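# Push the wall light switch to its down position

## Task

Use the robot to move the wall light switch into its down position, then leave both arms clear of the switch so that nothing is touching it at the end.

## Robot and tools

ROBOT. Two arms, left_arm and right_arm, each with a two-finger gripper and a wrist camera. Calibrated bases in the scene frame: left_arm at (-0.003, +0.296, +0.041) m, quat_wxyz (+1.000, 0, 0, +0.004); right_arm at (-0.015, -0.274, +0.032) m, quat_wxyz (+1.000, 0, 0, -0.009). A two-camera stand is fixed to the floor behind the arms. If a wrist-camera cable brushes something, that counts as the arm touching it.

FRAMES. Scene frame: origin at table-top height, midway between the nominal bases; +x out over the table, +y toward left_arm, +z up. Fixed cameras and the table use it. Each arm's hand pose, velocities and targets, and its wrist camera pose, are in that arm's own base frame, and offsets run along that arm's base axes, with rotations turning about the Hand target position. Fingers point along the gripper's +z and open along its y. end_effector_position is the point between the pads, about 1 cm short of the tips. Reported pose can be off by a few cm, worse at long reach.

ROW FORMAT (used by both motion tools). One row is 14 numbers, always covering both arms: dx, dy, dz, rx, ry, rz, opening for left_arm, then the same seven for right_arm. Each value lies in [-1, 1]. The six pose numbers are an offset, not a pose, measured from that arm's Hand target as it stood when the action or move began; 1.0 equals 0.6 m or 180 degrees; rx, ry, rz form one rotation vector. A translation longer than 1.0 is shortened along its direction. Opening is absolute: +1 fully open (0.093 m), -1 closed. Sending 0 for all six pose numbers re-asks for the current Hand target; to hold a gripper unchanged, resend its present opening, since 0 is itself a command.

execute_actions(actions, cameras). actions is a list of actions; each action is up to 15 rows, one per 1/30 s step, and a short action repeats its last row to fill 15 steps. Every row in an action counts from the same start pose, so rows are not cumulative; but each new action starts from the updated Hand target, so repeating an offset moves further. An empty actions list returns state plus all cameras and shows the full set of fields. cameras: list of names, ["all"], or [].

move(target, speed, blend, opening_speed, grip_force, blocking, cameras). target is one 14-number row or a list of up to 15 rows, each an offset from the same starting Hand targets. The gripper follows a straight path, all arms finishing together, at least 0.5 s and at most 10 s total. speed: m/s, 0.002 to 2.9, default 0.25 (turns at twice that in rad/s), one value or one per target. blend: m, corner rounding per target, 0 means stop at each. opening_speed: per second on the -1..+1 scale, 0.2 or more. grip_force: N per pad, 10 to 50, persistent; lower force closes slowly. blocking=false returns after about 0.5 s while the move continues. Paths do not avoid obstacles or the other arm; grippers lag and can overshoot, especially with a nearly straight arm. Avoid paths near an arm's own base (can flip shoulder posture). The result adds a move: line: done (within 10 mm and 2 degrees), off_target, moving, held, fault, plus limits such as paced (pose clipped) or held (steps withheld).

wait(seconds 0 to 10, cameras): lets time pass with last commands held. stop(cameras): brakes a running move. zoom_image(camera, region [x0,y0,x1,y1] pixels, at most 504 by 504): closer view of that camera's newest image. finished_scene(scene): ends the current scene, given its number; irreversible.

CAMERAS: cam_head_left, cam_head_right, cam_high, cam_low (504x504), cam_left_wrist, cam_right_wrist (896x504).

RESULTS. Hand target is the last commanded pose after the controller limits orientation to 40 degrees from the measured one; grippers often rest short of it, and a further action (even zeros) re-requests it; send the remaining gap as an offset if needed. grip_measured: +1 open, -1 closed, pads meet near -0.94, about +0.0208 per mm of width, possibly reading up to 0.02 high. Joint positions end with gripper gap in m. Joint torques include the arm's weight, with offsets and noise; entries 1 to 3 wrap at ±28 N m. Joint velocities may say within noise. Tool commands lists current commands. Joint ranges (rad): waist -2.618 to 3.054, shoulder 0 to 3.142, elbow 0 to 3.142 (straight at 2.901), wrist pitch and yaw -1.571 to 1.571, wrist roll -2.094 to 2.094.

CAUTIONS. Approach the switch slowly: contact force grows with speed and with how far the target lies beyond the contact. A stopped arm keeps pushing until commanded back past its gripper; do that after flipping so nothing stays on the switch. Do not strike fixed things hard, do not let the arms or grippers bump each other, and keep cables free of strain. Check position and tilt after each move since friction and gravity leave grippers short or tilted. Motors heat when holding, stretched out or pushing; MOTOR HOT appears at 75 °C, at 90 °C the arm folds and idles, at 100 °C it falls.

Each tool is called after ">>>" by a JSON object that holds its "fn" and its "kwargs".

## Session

>>> {"fn": "execute_actions", "kwargs": {"actions": []}}

>>> {"fn": "zoom_image", "kwargs": {"camera": "cam_low", "region": [220, 140, 300, 220]}}

>>> {"fn": "zoom_image", "kwargs": {"camera": "cam_high", "region": [100, 180, 250, 330]}}

Scene clock: 0.00 s.
left_arm: end_effector_position=(+0.3862, +0.0368, +0.0870) grip_measured=+1.000 end_effector_quat_wxyz=(+0.561, -0.073, +0.822, +0.060) | right_arm: end_effector_position=(+0.3899, -0.0255, +0.0958) grip_measured=+1.000 end_effector_quat_wxyz=(+0.574, +0.077, +0.808, -0.106)
Joint positions: left_arm=[0.027 1.542 0.374 0.792 -0.157 -0.044 0.093] | right_arm=[0.077 1.562 0.387 0.83 0.334 0.031 0.093]
Joint velocities: within noise
Joint torques (N m): no reading
Motor temperatures (°C): left_arm=[25 35 36 32 23 26 23] | right_arm=[26 32 30 34 23 26 27]
Heat: left arm: 36 °C; right arm: 34 °C.
Hand target: left_arm +0.3917, +0.0370, +0.1006; +0.579, -0.075, +0.810, +0.059 | right_arm +0.3912, -0.0254, +0.0988; +0.577, +0.078, +0.806, -0.105
Tool commands: left_gripper/opening=+1.0 right_gripper/opening=+1.0

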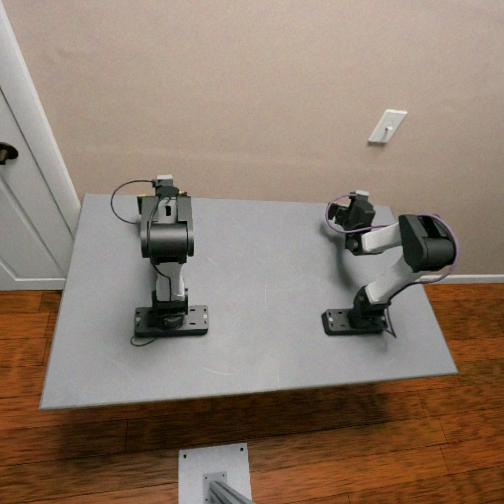

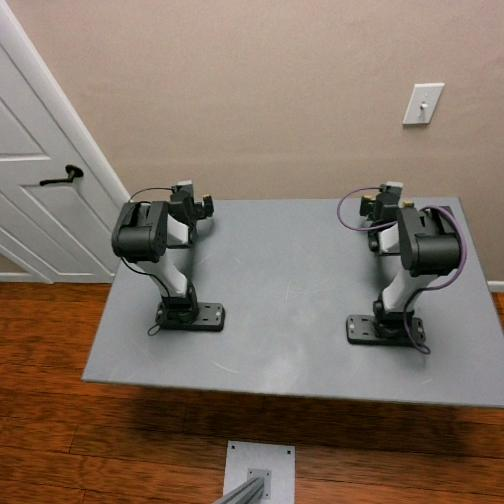

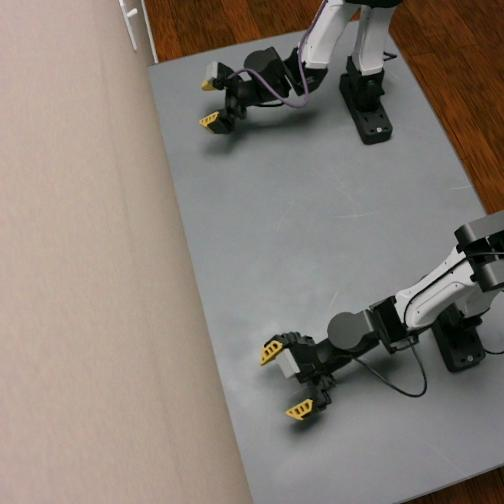

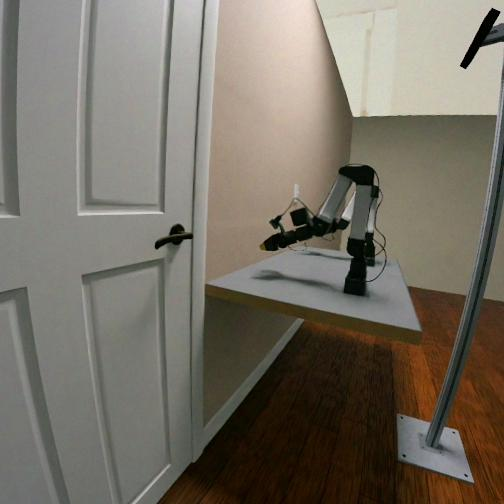

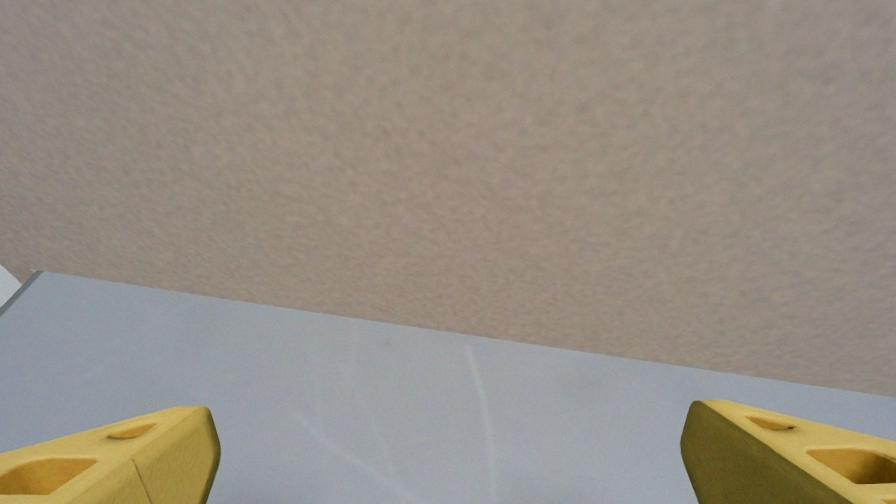

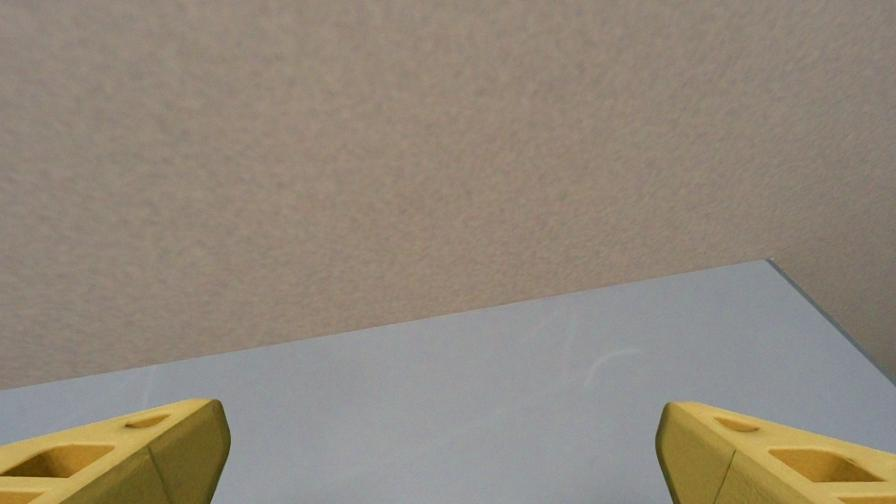

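Scaled by 6.300 from the camera's 504x504 image, which has a finer 720x720 frame.

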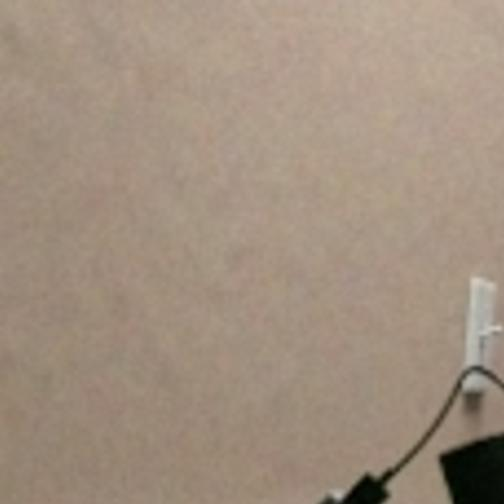

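Scaled by 3.360 from the camera's 504x504 image, which has a finer 720x720 frame.

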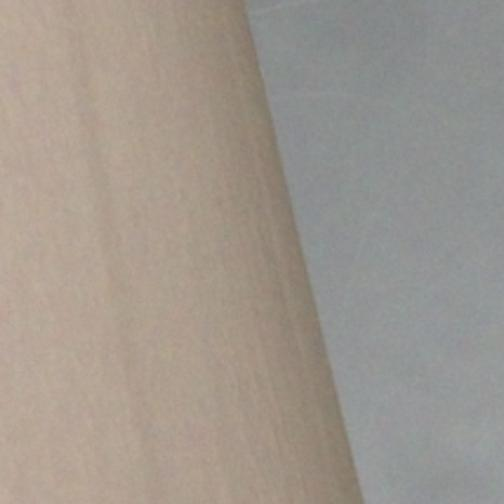

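>>> {"fn": "move", "kwargs": {"target": [0,0,0,0,0,0,1,-0.052, -0.024, 0.565, 0.0132, -0.0983, 0.0834, -1], "cameras": ["cam_low", "cam_high", "cam_right_wrist", "cam_head_right"], "speed": 0.35}}

Scene clock: 18.97 s.
left_arm: end_effector_position=(+0.3862, +0.0368, +0.0870) grip_measured=+1.000 end_effector_quat_wxyz=(+0.561, -0.073, +0.822, +0.060) | right_arm: end_effector_position=(+0.3605, -0.0406, +0.4327) grip_measured=-0.974 end_effector_quat_wxyz=(+0.699, +0.002, +0.715, -0.004)
Joint positions: left_arm=[0.027 1.542 0.374 0.792 -0.157 -0.044 0.093] | right_arm=[-0.2 1.05 1.198 -0.17 -0.19 -0.007 0]
Joint torques (N m): left_arm=[0.08 -6.64 7.2 1.95 0.05 -0.15] | right_arm=[-0.79 -2.62 10.15 2.32 -0.21 0.01]
Motor temperatures (°C): left_arm=[25 36 37 38 23 26 23] | right_arm=[26 33 32 38 23 26 27]
Heat: left arm: 38 °C; right arm: 38 °C.
Hand target: left_arm +0.3917, +0.0370, +0.1006; +0.579, -0.075, +0.810, +0.059 | right_arm +0.3601, -0.0397, +0.4378; +0.700, -0.001, +0.714, +0.001
Off the commanded pose: left_arm 0.015 m, 3 deg | right_arm 0.005 m, 1 deg.
move: off_target (left_arm)
Images, in order (width x height): cam_head_right 504x504, cam_high 504x504, cam_low 504x504, cam_right_wrist 896x504.

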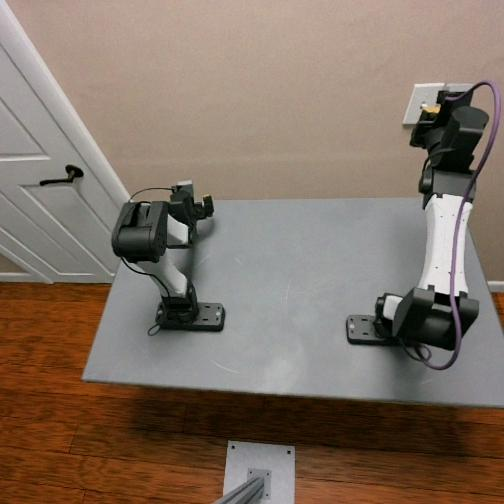

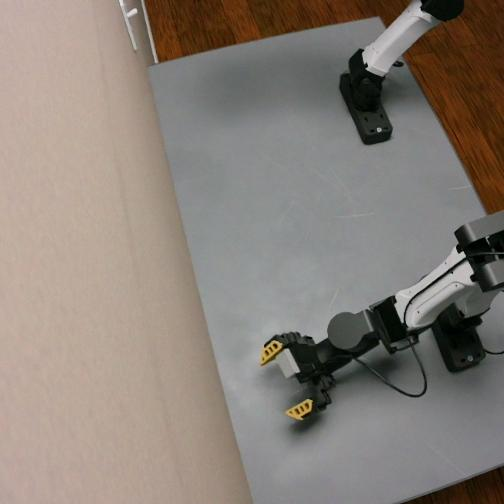

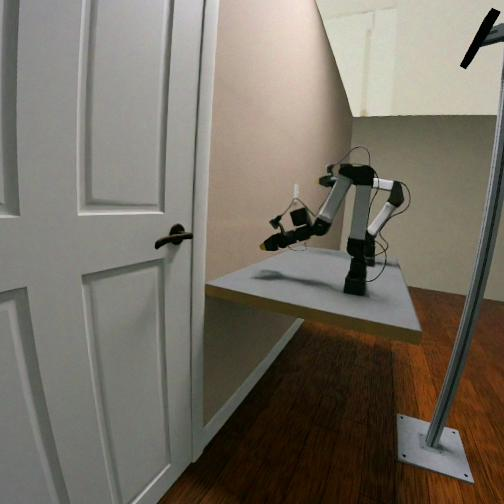

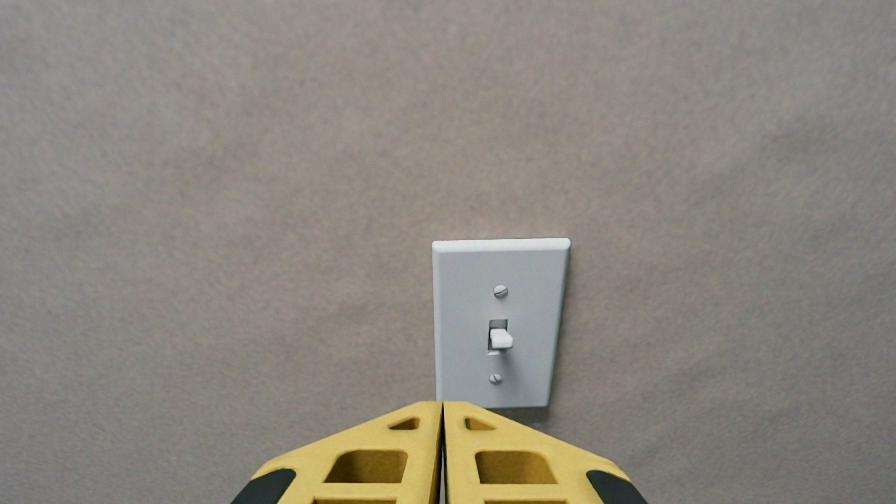

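>>> {"fn": "move", "kwargs": {"target": [0,0,0,0,0,0,1,0.133, -0.055, -0.01, 0, -0.005, 0.003, -1], "cameras": ["cam_high", "cam_right_wrist", "cam_head_left"], "speed": 0.25}}

>>> {"fn": "zoom_image", "kwargs": {"camera": "cam_high", "region": [90, 0, 240, 150]}}

>>> {"fn": "zoom_image", "kwargs": {"camera": "cam_head_left", "region": [330, 60, 480, 210]}}

Scene clock: 44.57 s.
left_arm: end_effector_position=(+0.3862, +0.0368, +0.0870) grip_measured=+1.000 end_effector_quat_wxyz=(+0.561, -0.073, +0.822, +0.060) | right_arm: end_effector_position=(+0.4390, -0.0735, +0.4177) grip_measured=-0.974 end_effector_quat_wxyz=(+0.693, +0.002, +0.721, +0.001)
Joint positions: left_arm=[0.027 1.542 0.374 0.792 -0.157 -0.044 0.093] | right_arm=[-0.264 1.344 1.331 -0.027 -0.263 -0.007 0]
Joint torques (N m): left_arm=[0.2 -6.49 7.27 1.96 0.05 -0.19] | right_arm=[-0.66 -5.27 10.95 2.61 -0.2 0.04]
Heat: left arm: 40 °C; right arm: 42 °C.
Hand target: left_arm +0.3917, +0.0370, +0.1006; +0.579, -0.075, +0.810, +0.059 | right_arm +0.4398, -0.0728, +0.4318; +0.706, -0.004, +0.708, +0.004
Off the commanded pose: left_arm 0.015 m, 3 deg | right_arm 0.014 m, 2 deg.
move: off_target (left_arm, right_arm)
Images, in order (width x height): cam_head_left 504x504, cam_high 504x504, cam_right_wrist 896x504.

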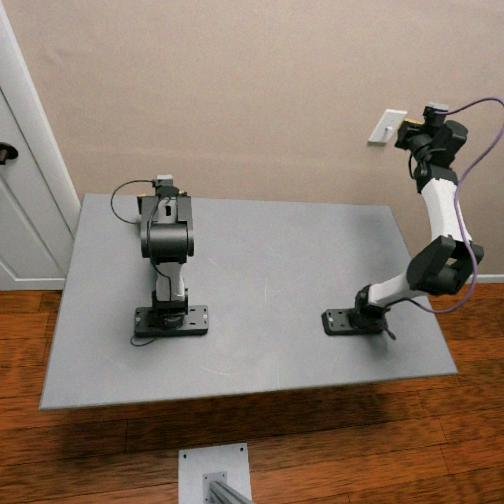

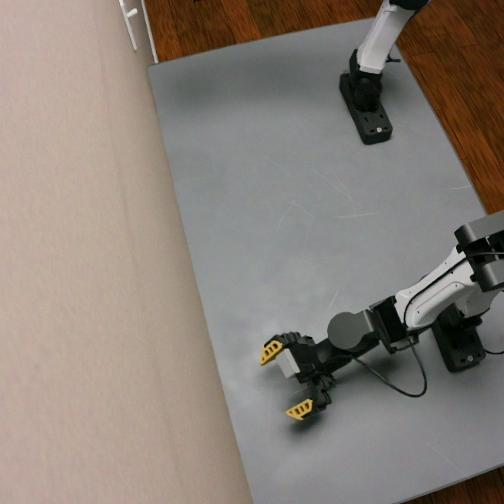

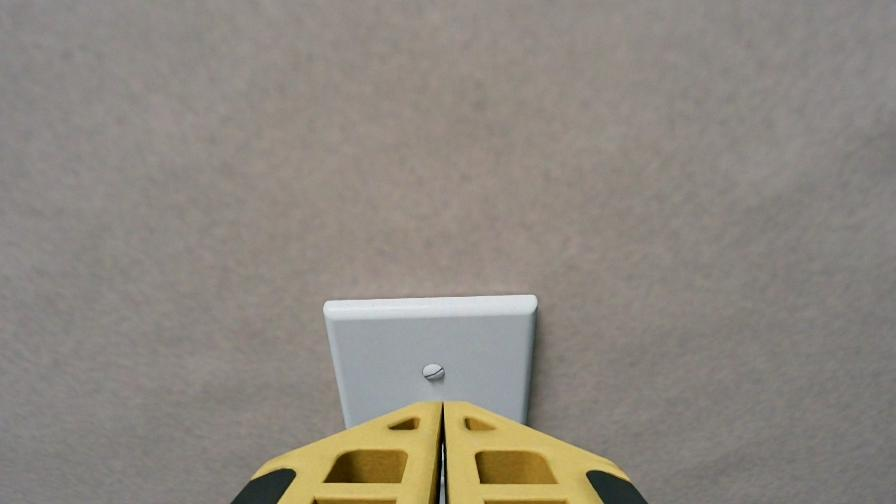

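Scaled by 3.360 from the camera's 504x504 image, which has a finer 720x720 frame.

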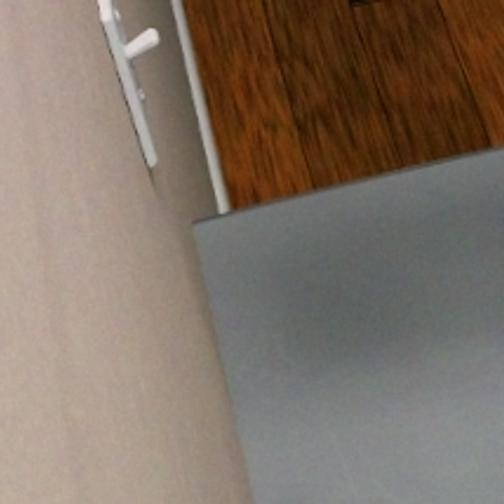

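Scaled by 3.360 from the camera's 504x504 image, which has a finer 720x720 frame.

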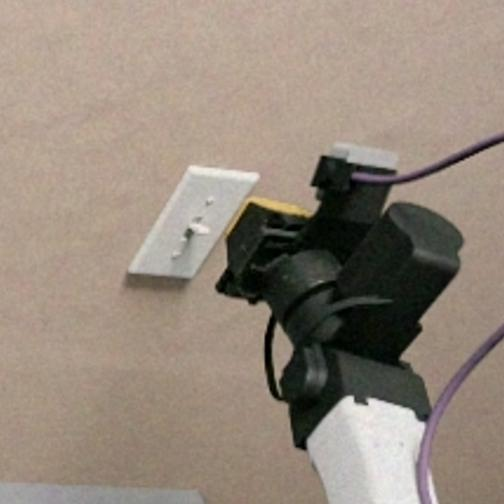

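>>> {"fn": "move", "kwargs": {"target": [0,0,0,0,0,0,1,0.063, 0.006, -0.027, 0, 0, 0, -1], "cameras": ["cam_high", "cam_right_wrist", "cam_head_left"], "speed": 0.15}}

>>> {"fn": "zoom_image", "kwargs": {"camera": "cam_high", "region": [90, 0, 190, 100]}}

>>> {"fn": "zoom_image", "kwargs": {"camera": "cam_head_left", "region": [330, 60, 480, 210]}}

Scene clock: 60.93 s.
left_arm: end_effector_position=(+0.3862, +0.0368, +0.0870) grip_measured=+1.000 end_effector_quat_wxyz=(+0.561, -0.073, +0.822, +0.060) | right_arm: end_effector_position=(+0.4748, -0.0680, +0.4023) grip_measured=-0.974 end_effector_quat_wxyz=(+0.693, -0.007, +0.720, +0.009)
Joint positions: left_arm=[0.027 1.542 0.374 0.792 -0.157 -0.044 0.093] | right_arm=[-0.231 1.462 1.364 0.059 -0.254 -0.007 0]
Joint torques (N m): left_arm=[0.1 -6.56 7.24 1.98 0.03 -0.16] | right_arm=[0.1 -6.15 11.17 2.62 0.2 0.04]
Motor temperatures (°C): left_arm=[24 38 38 41 23 26 23] | right_arm=[26 33 35 44 23 26 27]
Heat: left arm: 41 °C; right arm: 44 °C.
Hand target: left_arm +0.3917, +0.0370, +0.1006; +0.579, -0.075, +0.810, +0.059 | right_arm +0.4776, -0.0691, +0.4156; +0.706, -0.004, +0.708, +0.004
Off the commanded pose: left_arm 0.015 m, 3 deg | right_arm 0.014 m, 2 deg.
move: off_target (left_arm, right_arm)
Images, in order (width x height): cam_head_left 504x504, cam_high 504x504, cam_right_wrist 896x504.

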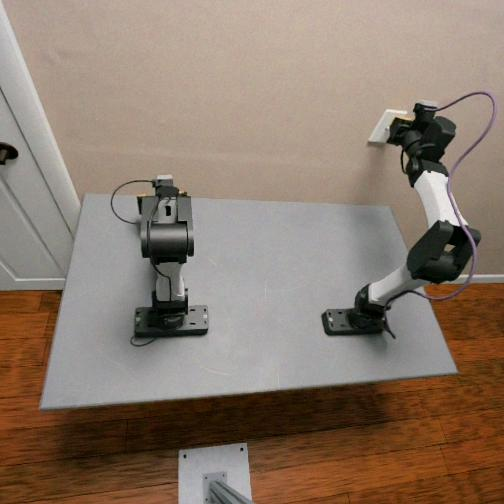

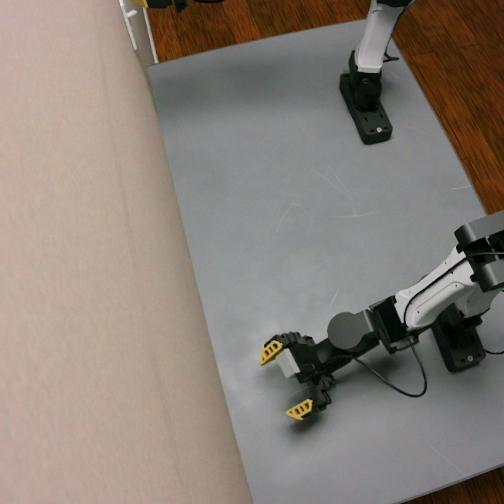

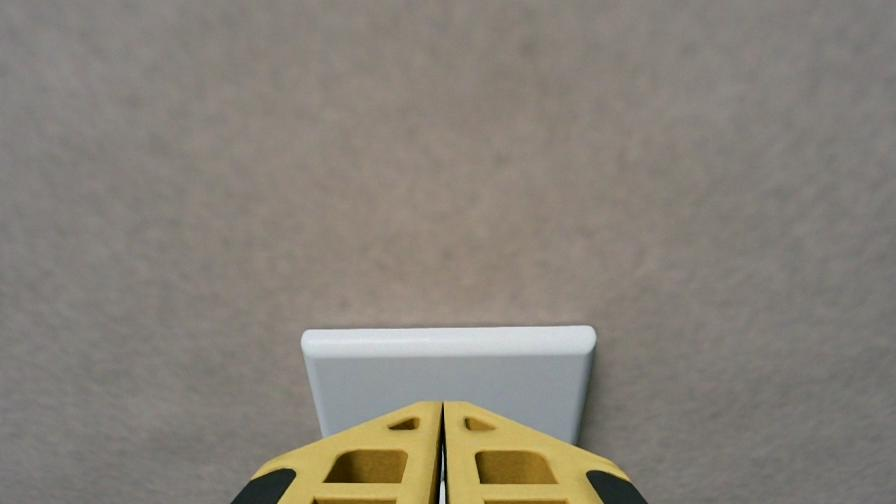

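Scaled by 5.040 from the camera's 504x504 image, which has a finer 720x720 frame.

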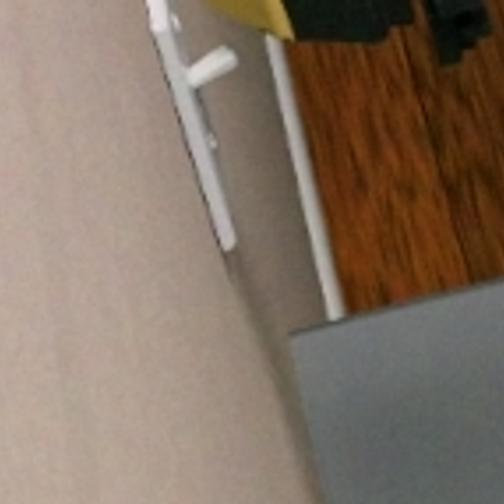

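Scaled by 3.360 from the camera's 504x504 image, which has a finer 720x720 frame.

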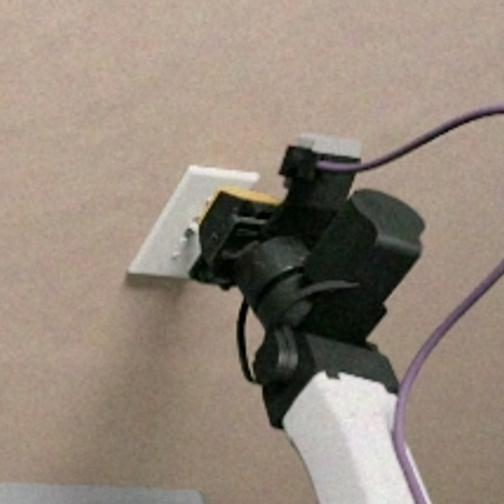

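>>> {"fn": "move", "kwargs": {"target": [[0,0,0,0,0,0,1,0.0115, 0, 0, 0, 0, 0, -1],[0,0,0,0,0,0,1,0.0115, -0.001, -0.155, 0, 0.03, 0, -1],[0,0,0,0,0,0,1,0.005, 0, -0.01, 0, 0, 0, -1],[0,0,0,0,0,0,1,-0.12, 0.0, 0.05, 0, 0, 0, -1]], "cameras": ["cam_high", "cam_right_wrist", "cam_head_left"], "speed": [0.1,0.1,0.15,0.2], "blend": [0.003,0,0.01,0]}}

>>> {"fn": "zoom_image", "kwargs": {"camera": "cam_high", "region": [90, 0, 190, 100]}}

>>> {"fn": "zoom_image", "kwargs": {"camera": "cam_head_left", "region": [330, 60, 480, 210]}}

Scene clock: 77.60 s.
left_arm: end_effector_position=(+0.3862, +0.0368, +0.0870) grip_measured=+1.000 end_effector_quat_wxyz=(+0.561, -0.073, +0.822, +0.060) | right_arm: end_effector_position=(+0.4047, -0.0696, +0.4482) grip_measured=-0.974 end_effector_quat_wxyz=(+0.710, -0.003, +0.704, -0.004)
Joint positions: left_arm=[0.027 1.542 0.374 0.792 -0.157 -0.044 0.093] | right_arm=[-0.286 1.239 1.334 -0.085 -0.285 -0.008 0]
Joint torques (N m): left_arm=[0.08 -6.53 7.32 1.97 0.03 -0.2] | right_arm=[-0.75 -4.26 8.62 2.28 -0.19 0.05]
Heat: left arm: 41 °C; right arm: 45 °C.
Hand target: left_arm +0.3917, +0.0370, +0.1006; +0.579, -0.075, +0.810, +0.059 | right_arm +0.4056, -0.0691, +0.4458; +0.706, -0.004, +0.708, +0.004
Off the commanded pose: left_arm 0.015 m, 3 deg | right_arm 0.003 m, 1 deg.
move: off_target (left_arm)
Images, in order (width x height): cam_head_left 504x504, cam_high 504x504, cam_right_wrist 896x504.

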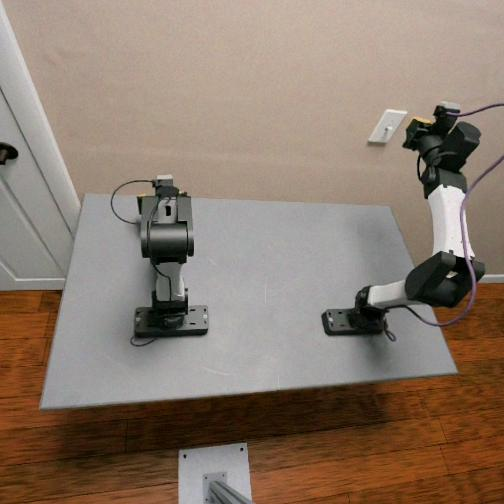

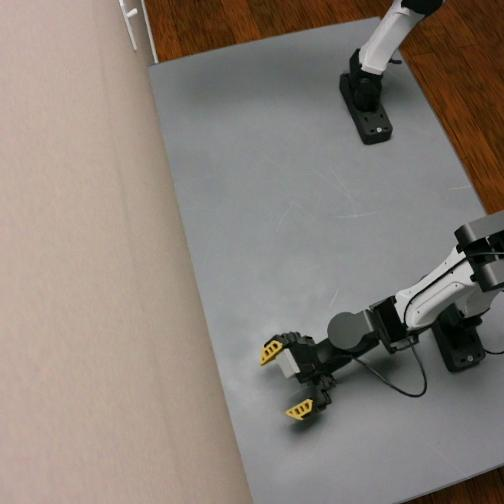

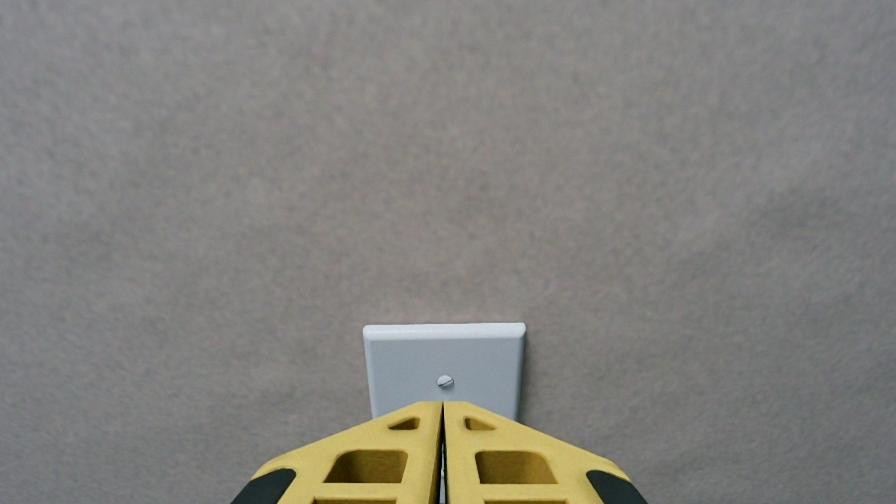

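Scaled by 5.040 from the camera's 504x504 image, which has a finer 720x720 frame.

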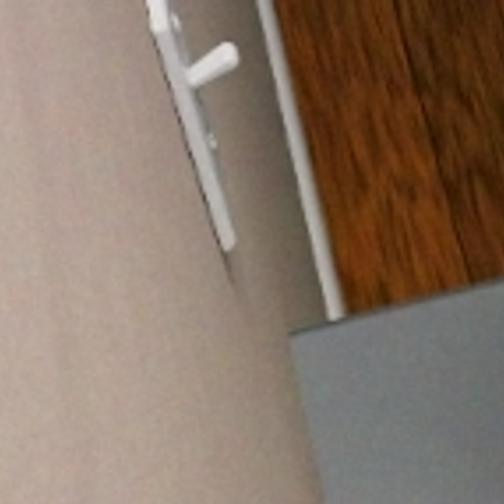

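Scaled by 3.360 from the camera's 504x504 image, which has a finer 720x720 frame.

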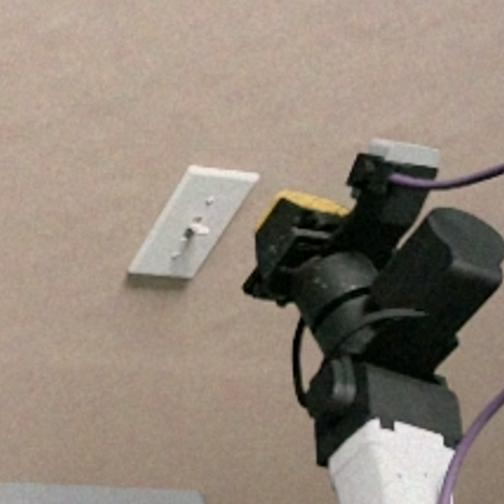

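>>> {"fn": "move", "kwargs": {"target": [0,0,0,0,0,0,1,-0.083, 0.04, -0.05, 0, 0, 0, -1], "cameras": ["cam_right_wrist"], "speed": 0.3}}

>>> {"fn": "zoom_image", "kwargs": {"camera": "cam_right_wrist", "region": [400, 180, 600, 380]}}

Scene clock: 87.53 s.
left_arm: end_effector_position=(+0.3862, +0.0368, +0.0870) grip_measured=+1.000 end_effector_quat_wxyz=(+0.561, -0.073, +0.822, +0.060) | right_arm: end_effector_position=(+0.3555, -0.0445, +0.4188) grip_measured=-0.974 end_effector_quat_wxyz=(+0.707, -0.010, +0.707, +0.005)
Joint positions: left_arm=[0.027 1.542 0.374 0.792 -0.157 -0.044 0.093] | right_arm=[-0.252 1.014 1.102 -0.088 -0.274 -0.008 0]
Joint torques (N m): left_arm=[0.17 -6.58 7.34 1.95 0.04 -0.16] | right_arm=[0.28 -3.14 7.02 2.46 0.21 0.04]
Heat: left arm: 42 °C; right arm: 44 °C.
Hand target: left_arm +0.3917, +0.0370, +0.1006; +0.579, -0.075, +0.810, +0.059 | right_arm +0.3558, -0.0451, +0.4157; +0.706, -0.004, +0.708, +0.004
Off the commanded pose: left_arm 0.015 m, 3 deg | right_arm 0.003 m, 1 deg.
move: off_target (left_arm)
Images, in order (width x height): cam_right_wrist 896x504.

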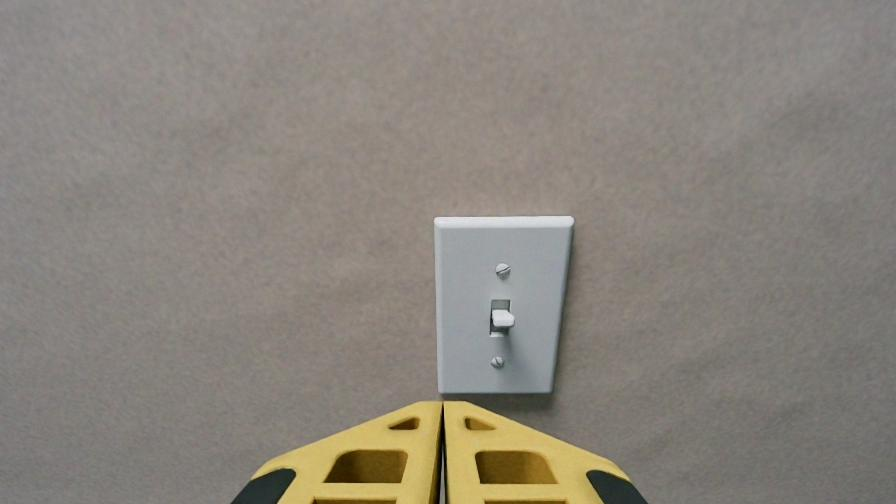

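Scaled by 2.520 from the camera's 896x504 image, which has a finer 1280x720 frame.

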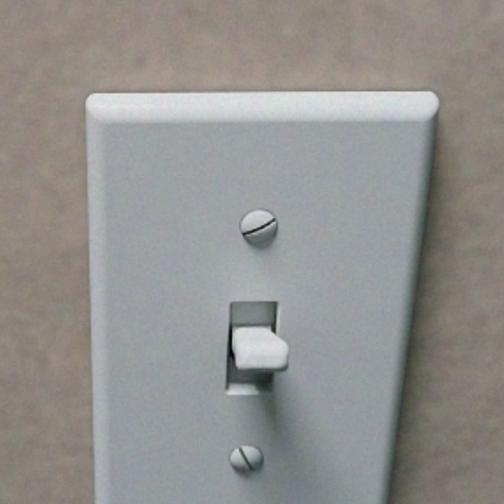

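>>> {"fn": "move", "kwargs": {"target": [[0,0,0,0,0,0,1,0.12, -0.041, 0.03, 0, 0, 0, -1],[0,0,0,0,0,0,1,0.218, -0.041, 0, 0, 0, 0, -1],[0,0,0,0,0,0,1,0.22, -0.041, -0.16, 0, 0.03, 0, -1]], "cameras": ["cam_high", "cam_right_wrist", "cam_head_left"], "speed": [0.2,0.12,0.1], "blend": [0.01,0.003,0]}}

>>> {"fn": "zoom_image", "kwargs": {"camera": "cam_high", "region": [90, 0, 190, 100]}}

>>> {"fn": "zoom_image", "kwargs": {"camera": "cam_head_left", "region": [330, 60, 480, 210]}}

Scene clock: 105.80 s.
left_arm: end_effector_position=(+0.3862, +0.0368, +0.0870) grip_measured=+1.000 end_effector_quat_wxyz=(+0.561, -0.073, +0.822, +0.060) | right_arm: end_effector_position=(+0.4828, -0.0695, +0.3774) grip_measured=-0.974 end_effector_quat_wxyz=(+0.736, -0.018, +0.677, -0.006)
Joint positions: left_arm=[0.027 1.542 0.374 0.792 -0.157 -0.044 0.093] | right_arm=[-0.227 1.488 1.17 0.403 -0.245 -0.014 0]
Joint torques (N m): left_arm=[0.05 -6.57 7.3 1.96 0.03 -0.15] | right_arm=[0.25 -5.85 4.68 1.09 0.19 -0.1]
Heat: left arm: 42 °C; right arm: 43 °C.
Hand target: left_arm +0.3917, +0.0370, +0.1006; +0.579, -0.075, +0.810, +0.059 | right_arm +0.4878, -0.0698, +0.3198; +0.672, -0.004, +0.740, +0.004
Off the commanded pose: left_arm 0.015 m, 3 deg | right_arm 0.058 m, 11 deg.
move: off_target (left_arm, right_arm)
Images, in order (width x height): cam_head_left 504x504, cam_high 504x504, cam_right_wrist 896x504.

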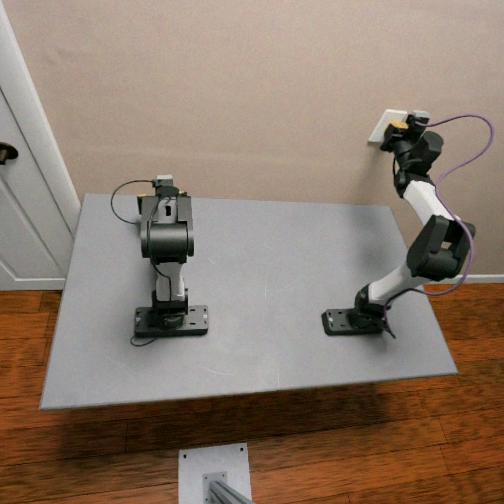

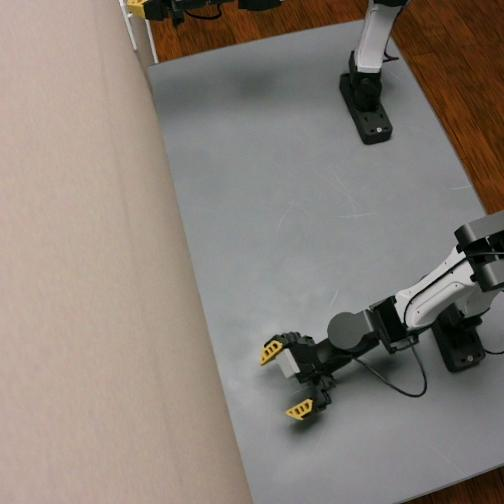

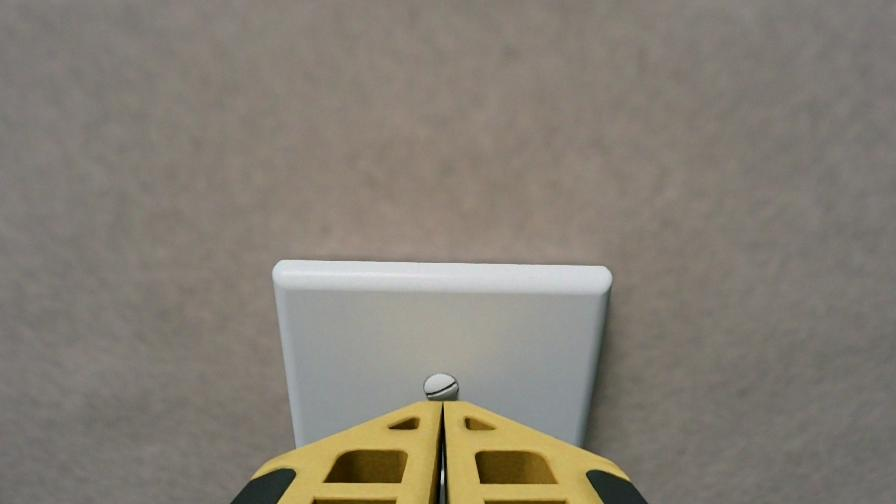

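Scaled by 5.040 from the camera's 504x504 image, which has a finer 720x720 frame.

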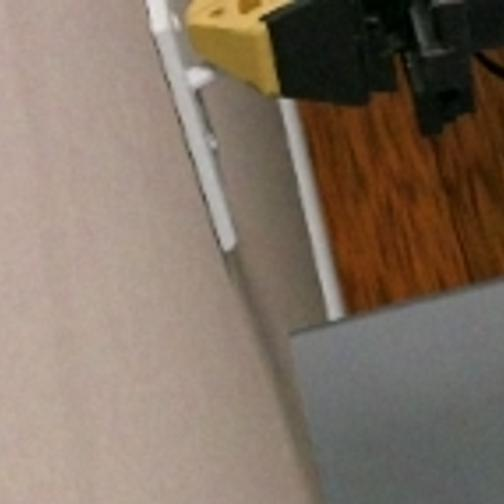

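Scaled by 3.360 from the camera's 504x504 image, which has a finer 720x720 frame.

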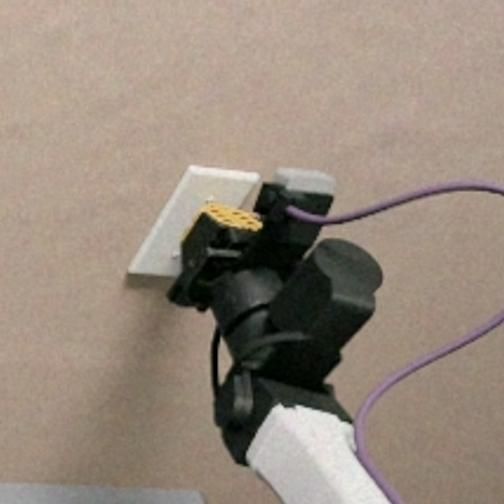

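>>> {"fn": "move", "kwargs": {"target": [0,0,0,0,0,0,1,0.0, 0, -0.07, 0, 0.04, 0, -1], "cameras": ["cam_high", "cam_right_wrist"], "speed": 0.1}}

>>> {"fn": "zoom_image", "kwargs": {"camera": "cam_high", "region": [90, 0, 190, 100]}}

Scene clock: 111.57 s.
left_arm: end_effector_position=(+0.3862, +0.0368, +0.0870) grip_measured=+1.000 end_effector_quat_wxyz=(+0.561, -0.073, +0.822, +0.060) | right_arm: end_effector_position=(+0.4817, -0.0695, +0.3585) grip_measured=-0.974 end_effector_quat_wxyz=(+0.718, -0.022, +0.695, -0.011)
Joint positions: left_arm=[0.027 1.542 0.374 0.792 -0.157 -0.044 0.093] | right_arm=[-0.227 1.483 1.14 0.375 -0.243 -0.04 0]
Joint torques (N m): left_arm=[0.09 -6.54 7.28 1.94 0.04 -0.17] | right_arm=[0.4 -4.44 4.16 0.62 0.23 -0.12]
Heat: left arm: 42 °C; right arm: 41 °C.
Hand target: left_arm +0.3917, +0.0370, +0.1006; +0.579, -0.075, +0.810, +0.059 | right_arm +0.4877, -0.0697, +0.2777; +0.624, -0.004, +0.781, +0.005
Off the commanded pose: left_arm 0.015 m, 3 deg | right_arm 0.081 m, 15 deg.
move: off_target (left_arm, right_arm)
Images, in order (width x height): cam_high 504x504, cam_right_wrist 896x504.

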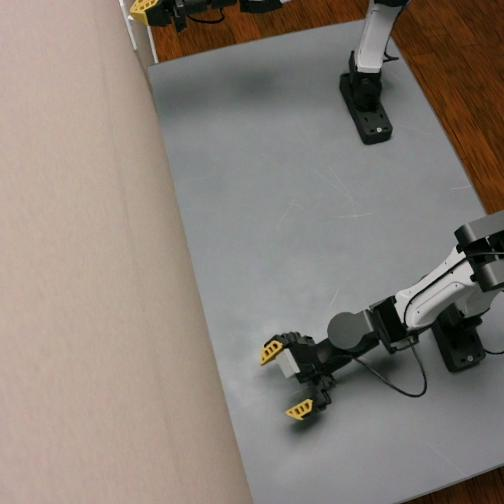

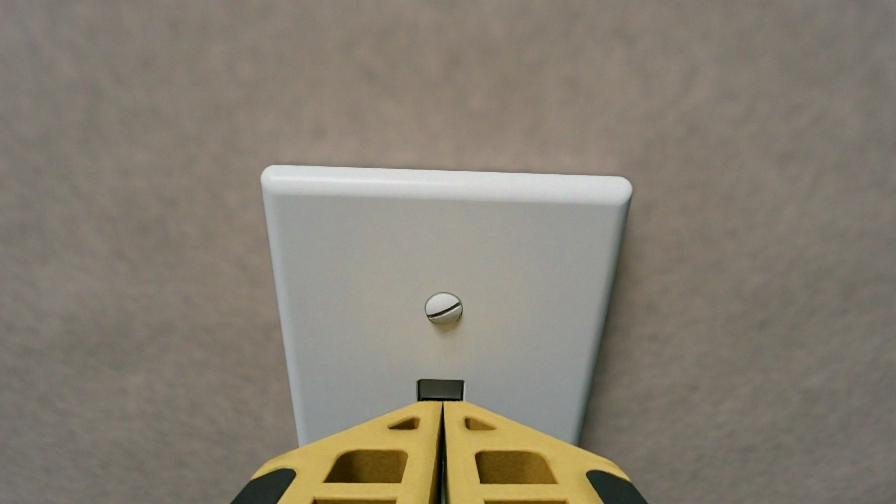

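Scaled by 5.040 from the camera's 504x504 image, which has a finer 720x720 frame.

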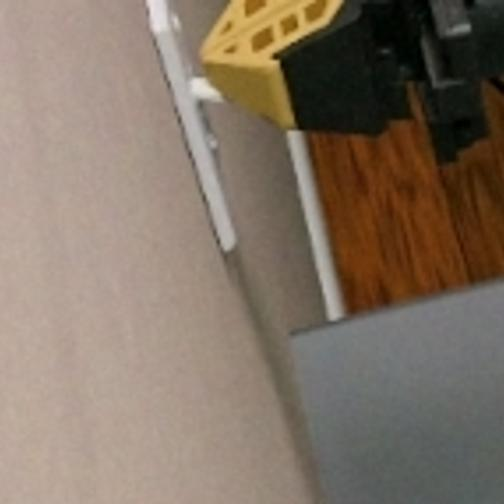

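>>> {"fn": "move", "kwargs": {"target": [[0,0,0,0,0,0,1,-0.01, 0, 0.19, 0, -0.07, 0, -1],[0,0,0,0,0,0,1,-0.2, 0, 0.25, 0, -0.07, 0, -1]], "cameras": ["cam_high", "cam_right_wrist"], "speed": [0.15,0.25], "blend": [0.01,0]}}

>>> {"fn": "zoom_image", "kwargs": {"camera": "cam_high", "region": [90, 0, 190, 100]}}

>>> {"fn": "zoom_image", "kwargs": {"camera": "cam_right_wrist", "region": [350, 230, 550, 430]}}

Scene clock: 121.43 s.
left_arm: end_effector_position=(+0.3862, +0.0368, +0.0870) grip_measured=+1.000 end_effector_quat_wxyz=(+0.561, -0.073, +0.822, +0.060) | right_arm: end_effector_position=(+0.3645, -0.0694, +0.4385) grip_measured=-0.974 end_effector_quat_wxyz=(+0.716, -0.005, +0.698, -0.006)
Joint positions: left_arm=[0.027 1.542 0.374 0.792 -0.157 -0.044 0.093] | right_arm=[-0.34 1.085 1.188 -0.076 -0.339 -0.006 0]
Joint torques (N m): left_arm=[0.05 -6.58 7.2 1.94 0.02 -0.15] | right_arm=[-0.76 -2.67 7.02 2.25 -0.18 0.04]
Motor temperatures (°C): left_arm=[24 38 39 43 23 26 23] | right_arm=[26 33 35 39 23 26 27]
Heat: left arm: 43 °C; right arm: 39 °C.
Hand target: left_arm +0.3917, +0.0370, +0.1006; +0.579, -0.075, +0.810, +0.059 | right_arm +0.3677, -0.0698, +0.4278; +0.706, -0.004, +0.708, +0.004
Off the commanded pose: left_arm 0.015 m, 3 deg | right_arm 0.011 m, 2 deg.
move: off_target (left_arm, right_arm)
Images, in order (width x height): cam_high 504x504, cam_right_wrist 896x504.

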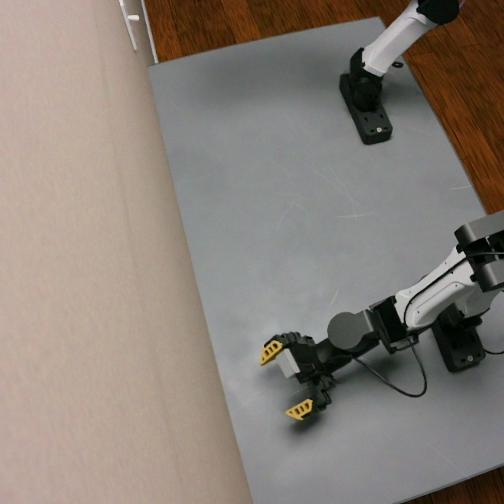

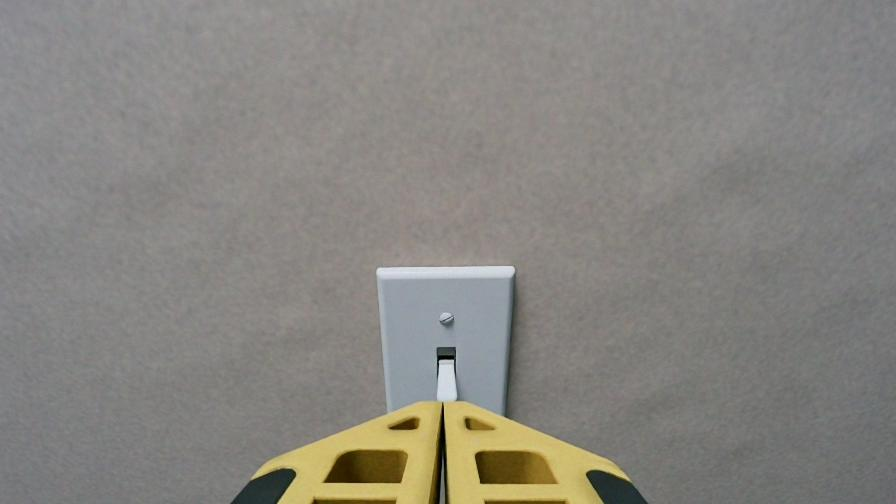

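Scaled by 5.040 from the camera's 504x504 image, which has a finer 720x720 frame.

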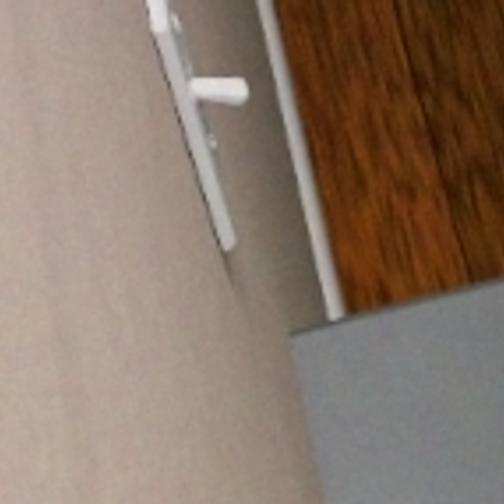

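Scaled by 2.520 from the camera's 896x504 image, which has a finer 1280x720 frame.

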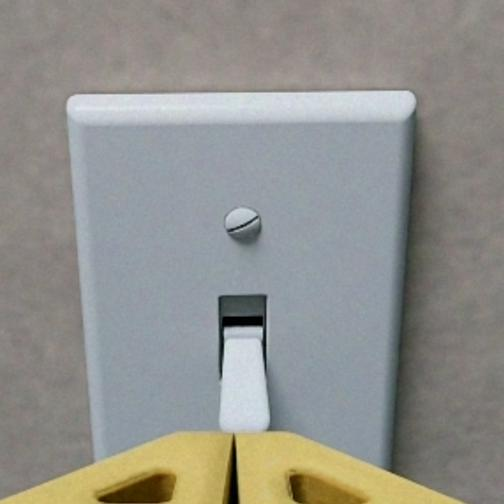

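Flipped. Next scene.

>>> {"fn": "finished_scene", "kwargs": {"scene": 2}}

The scene is finished: the task was done.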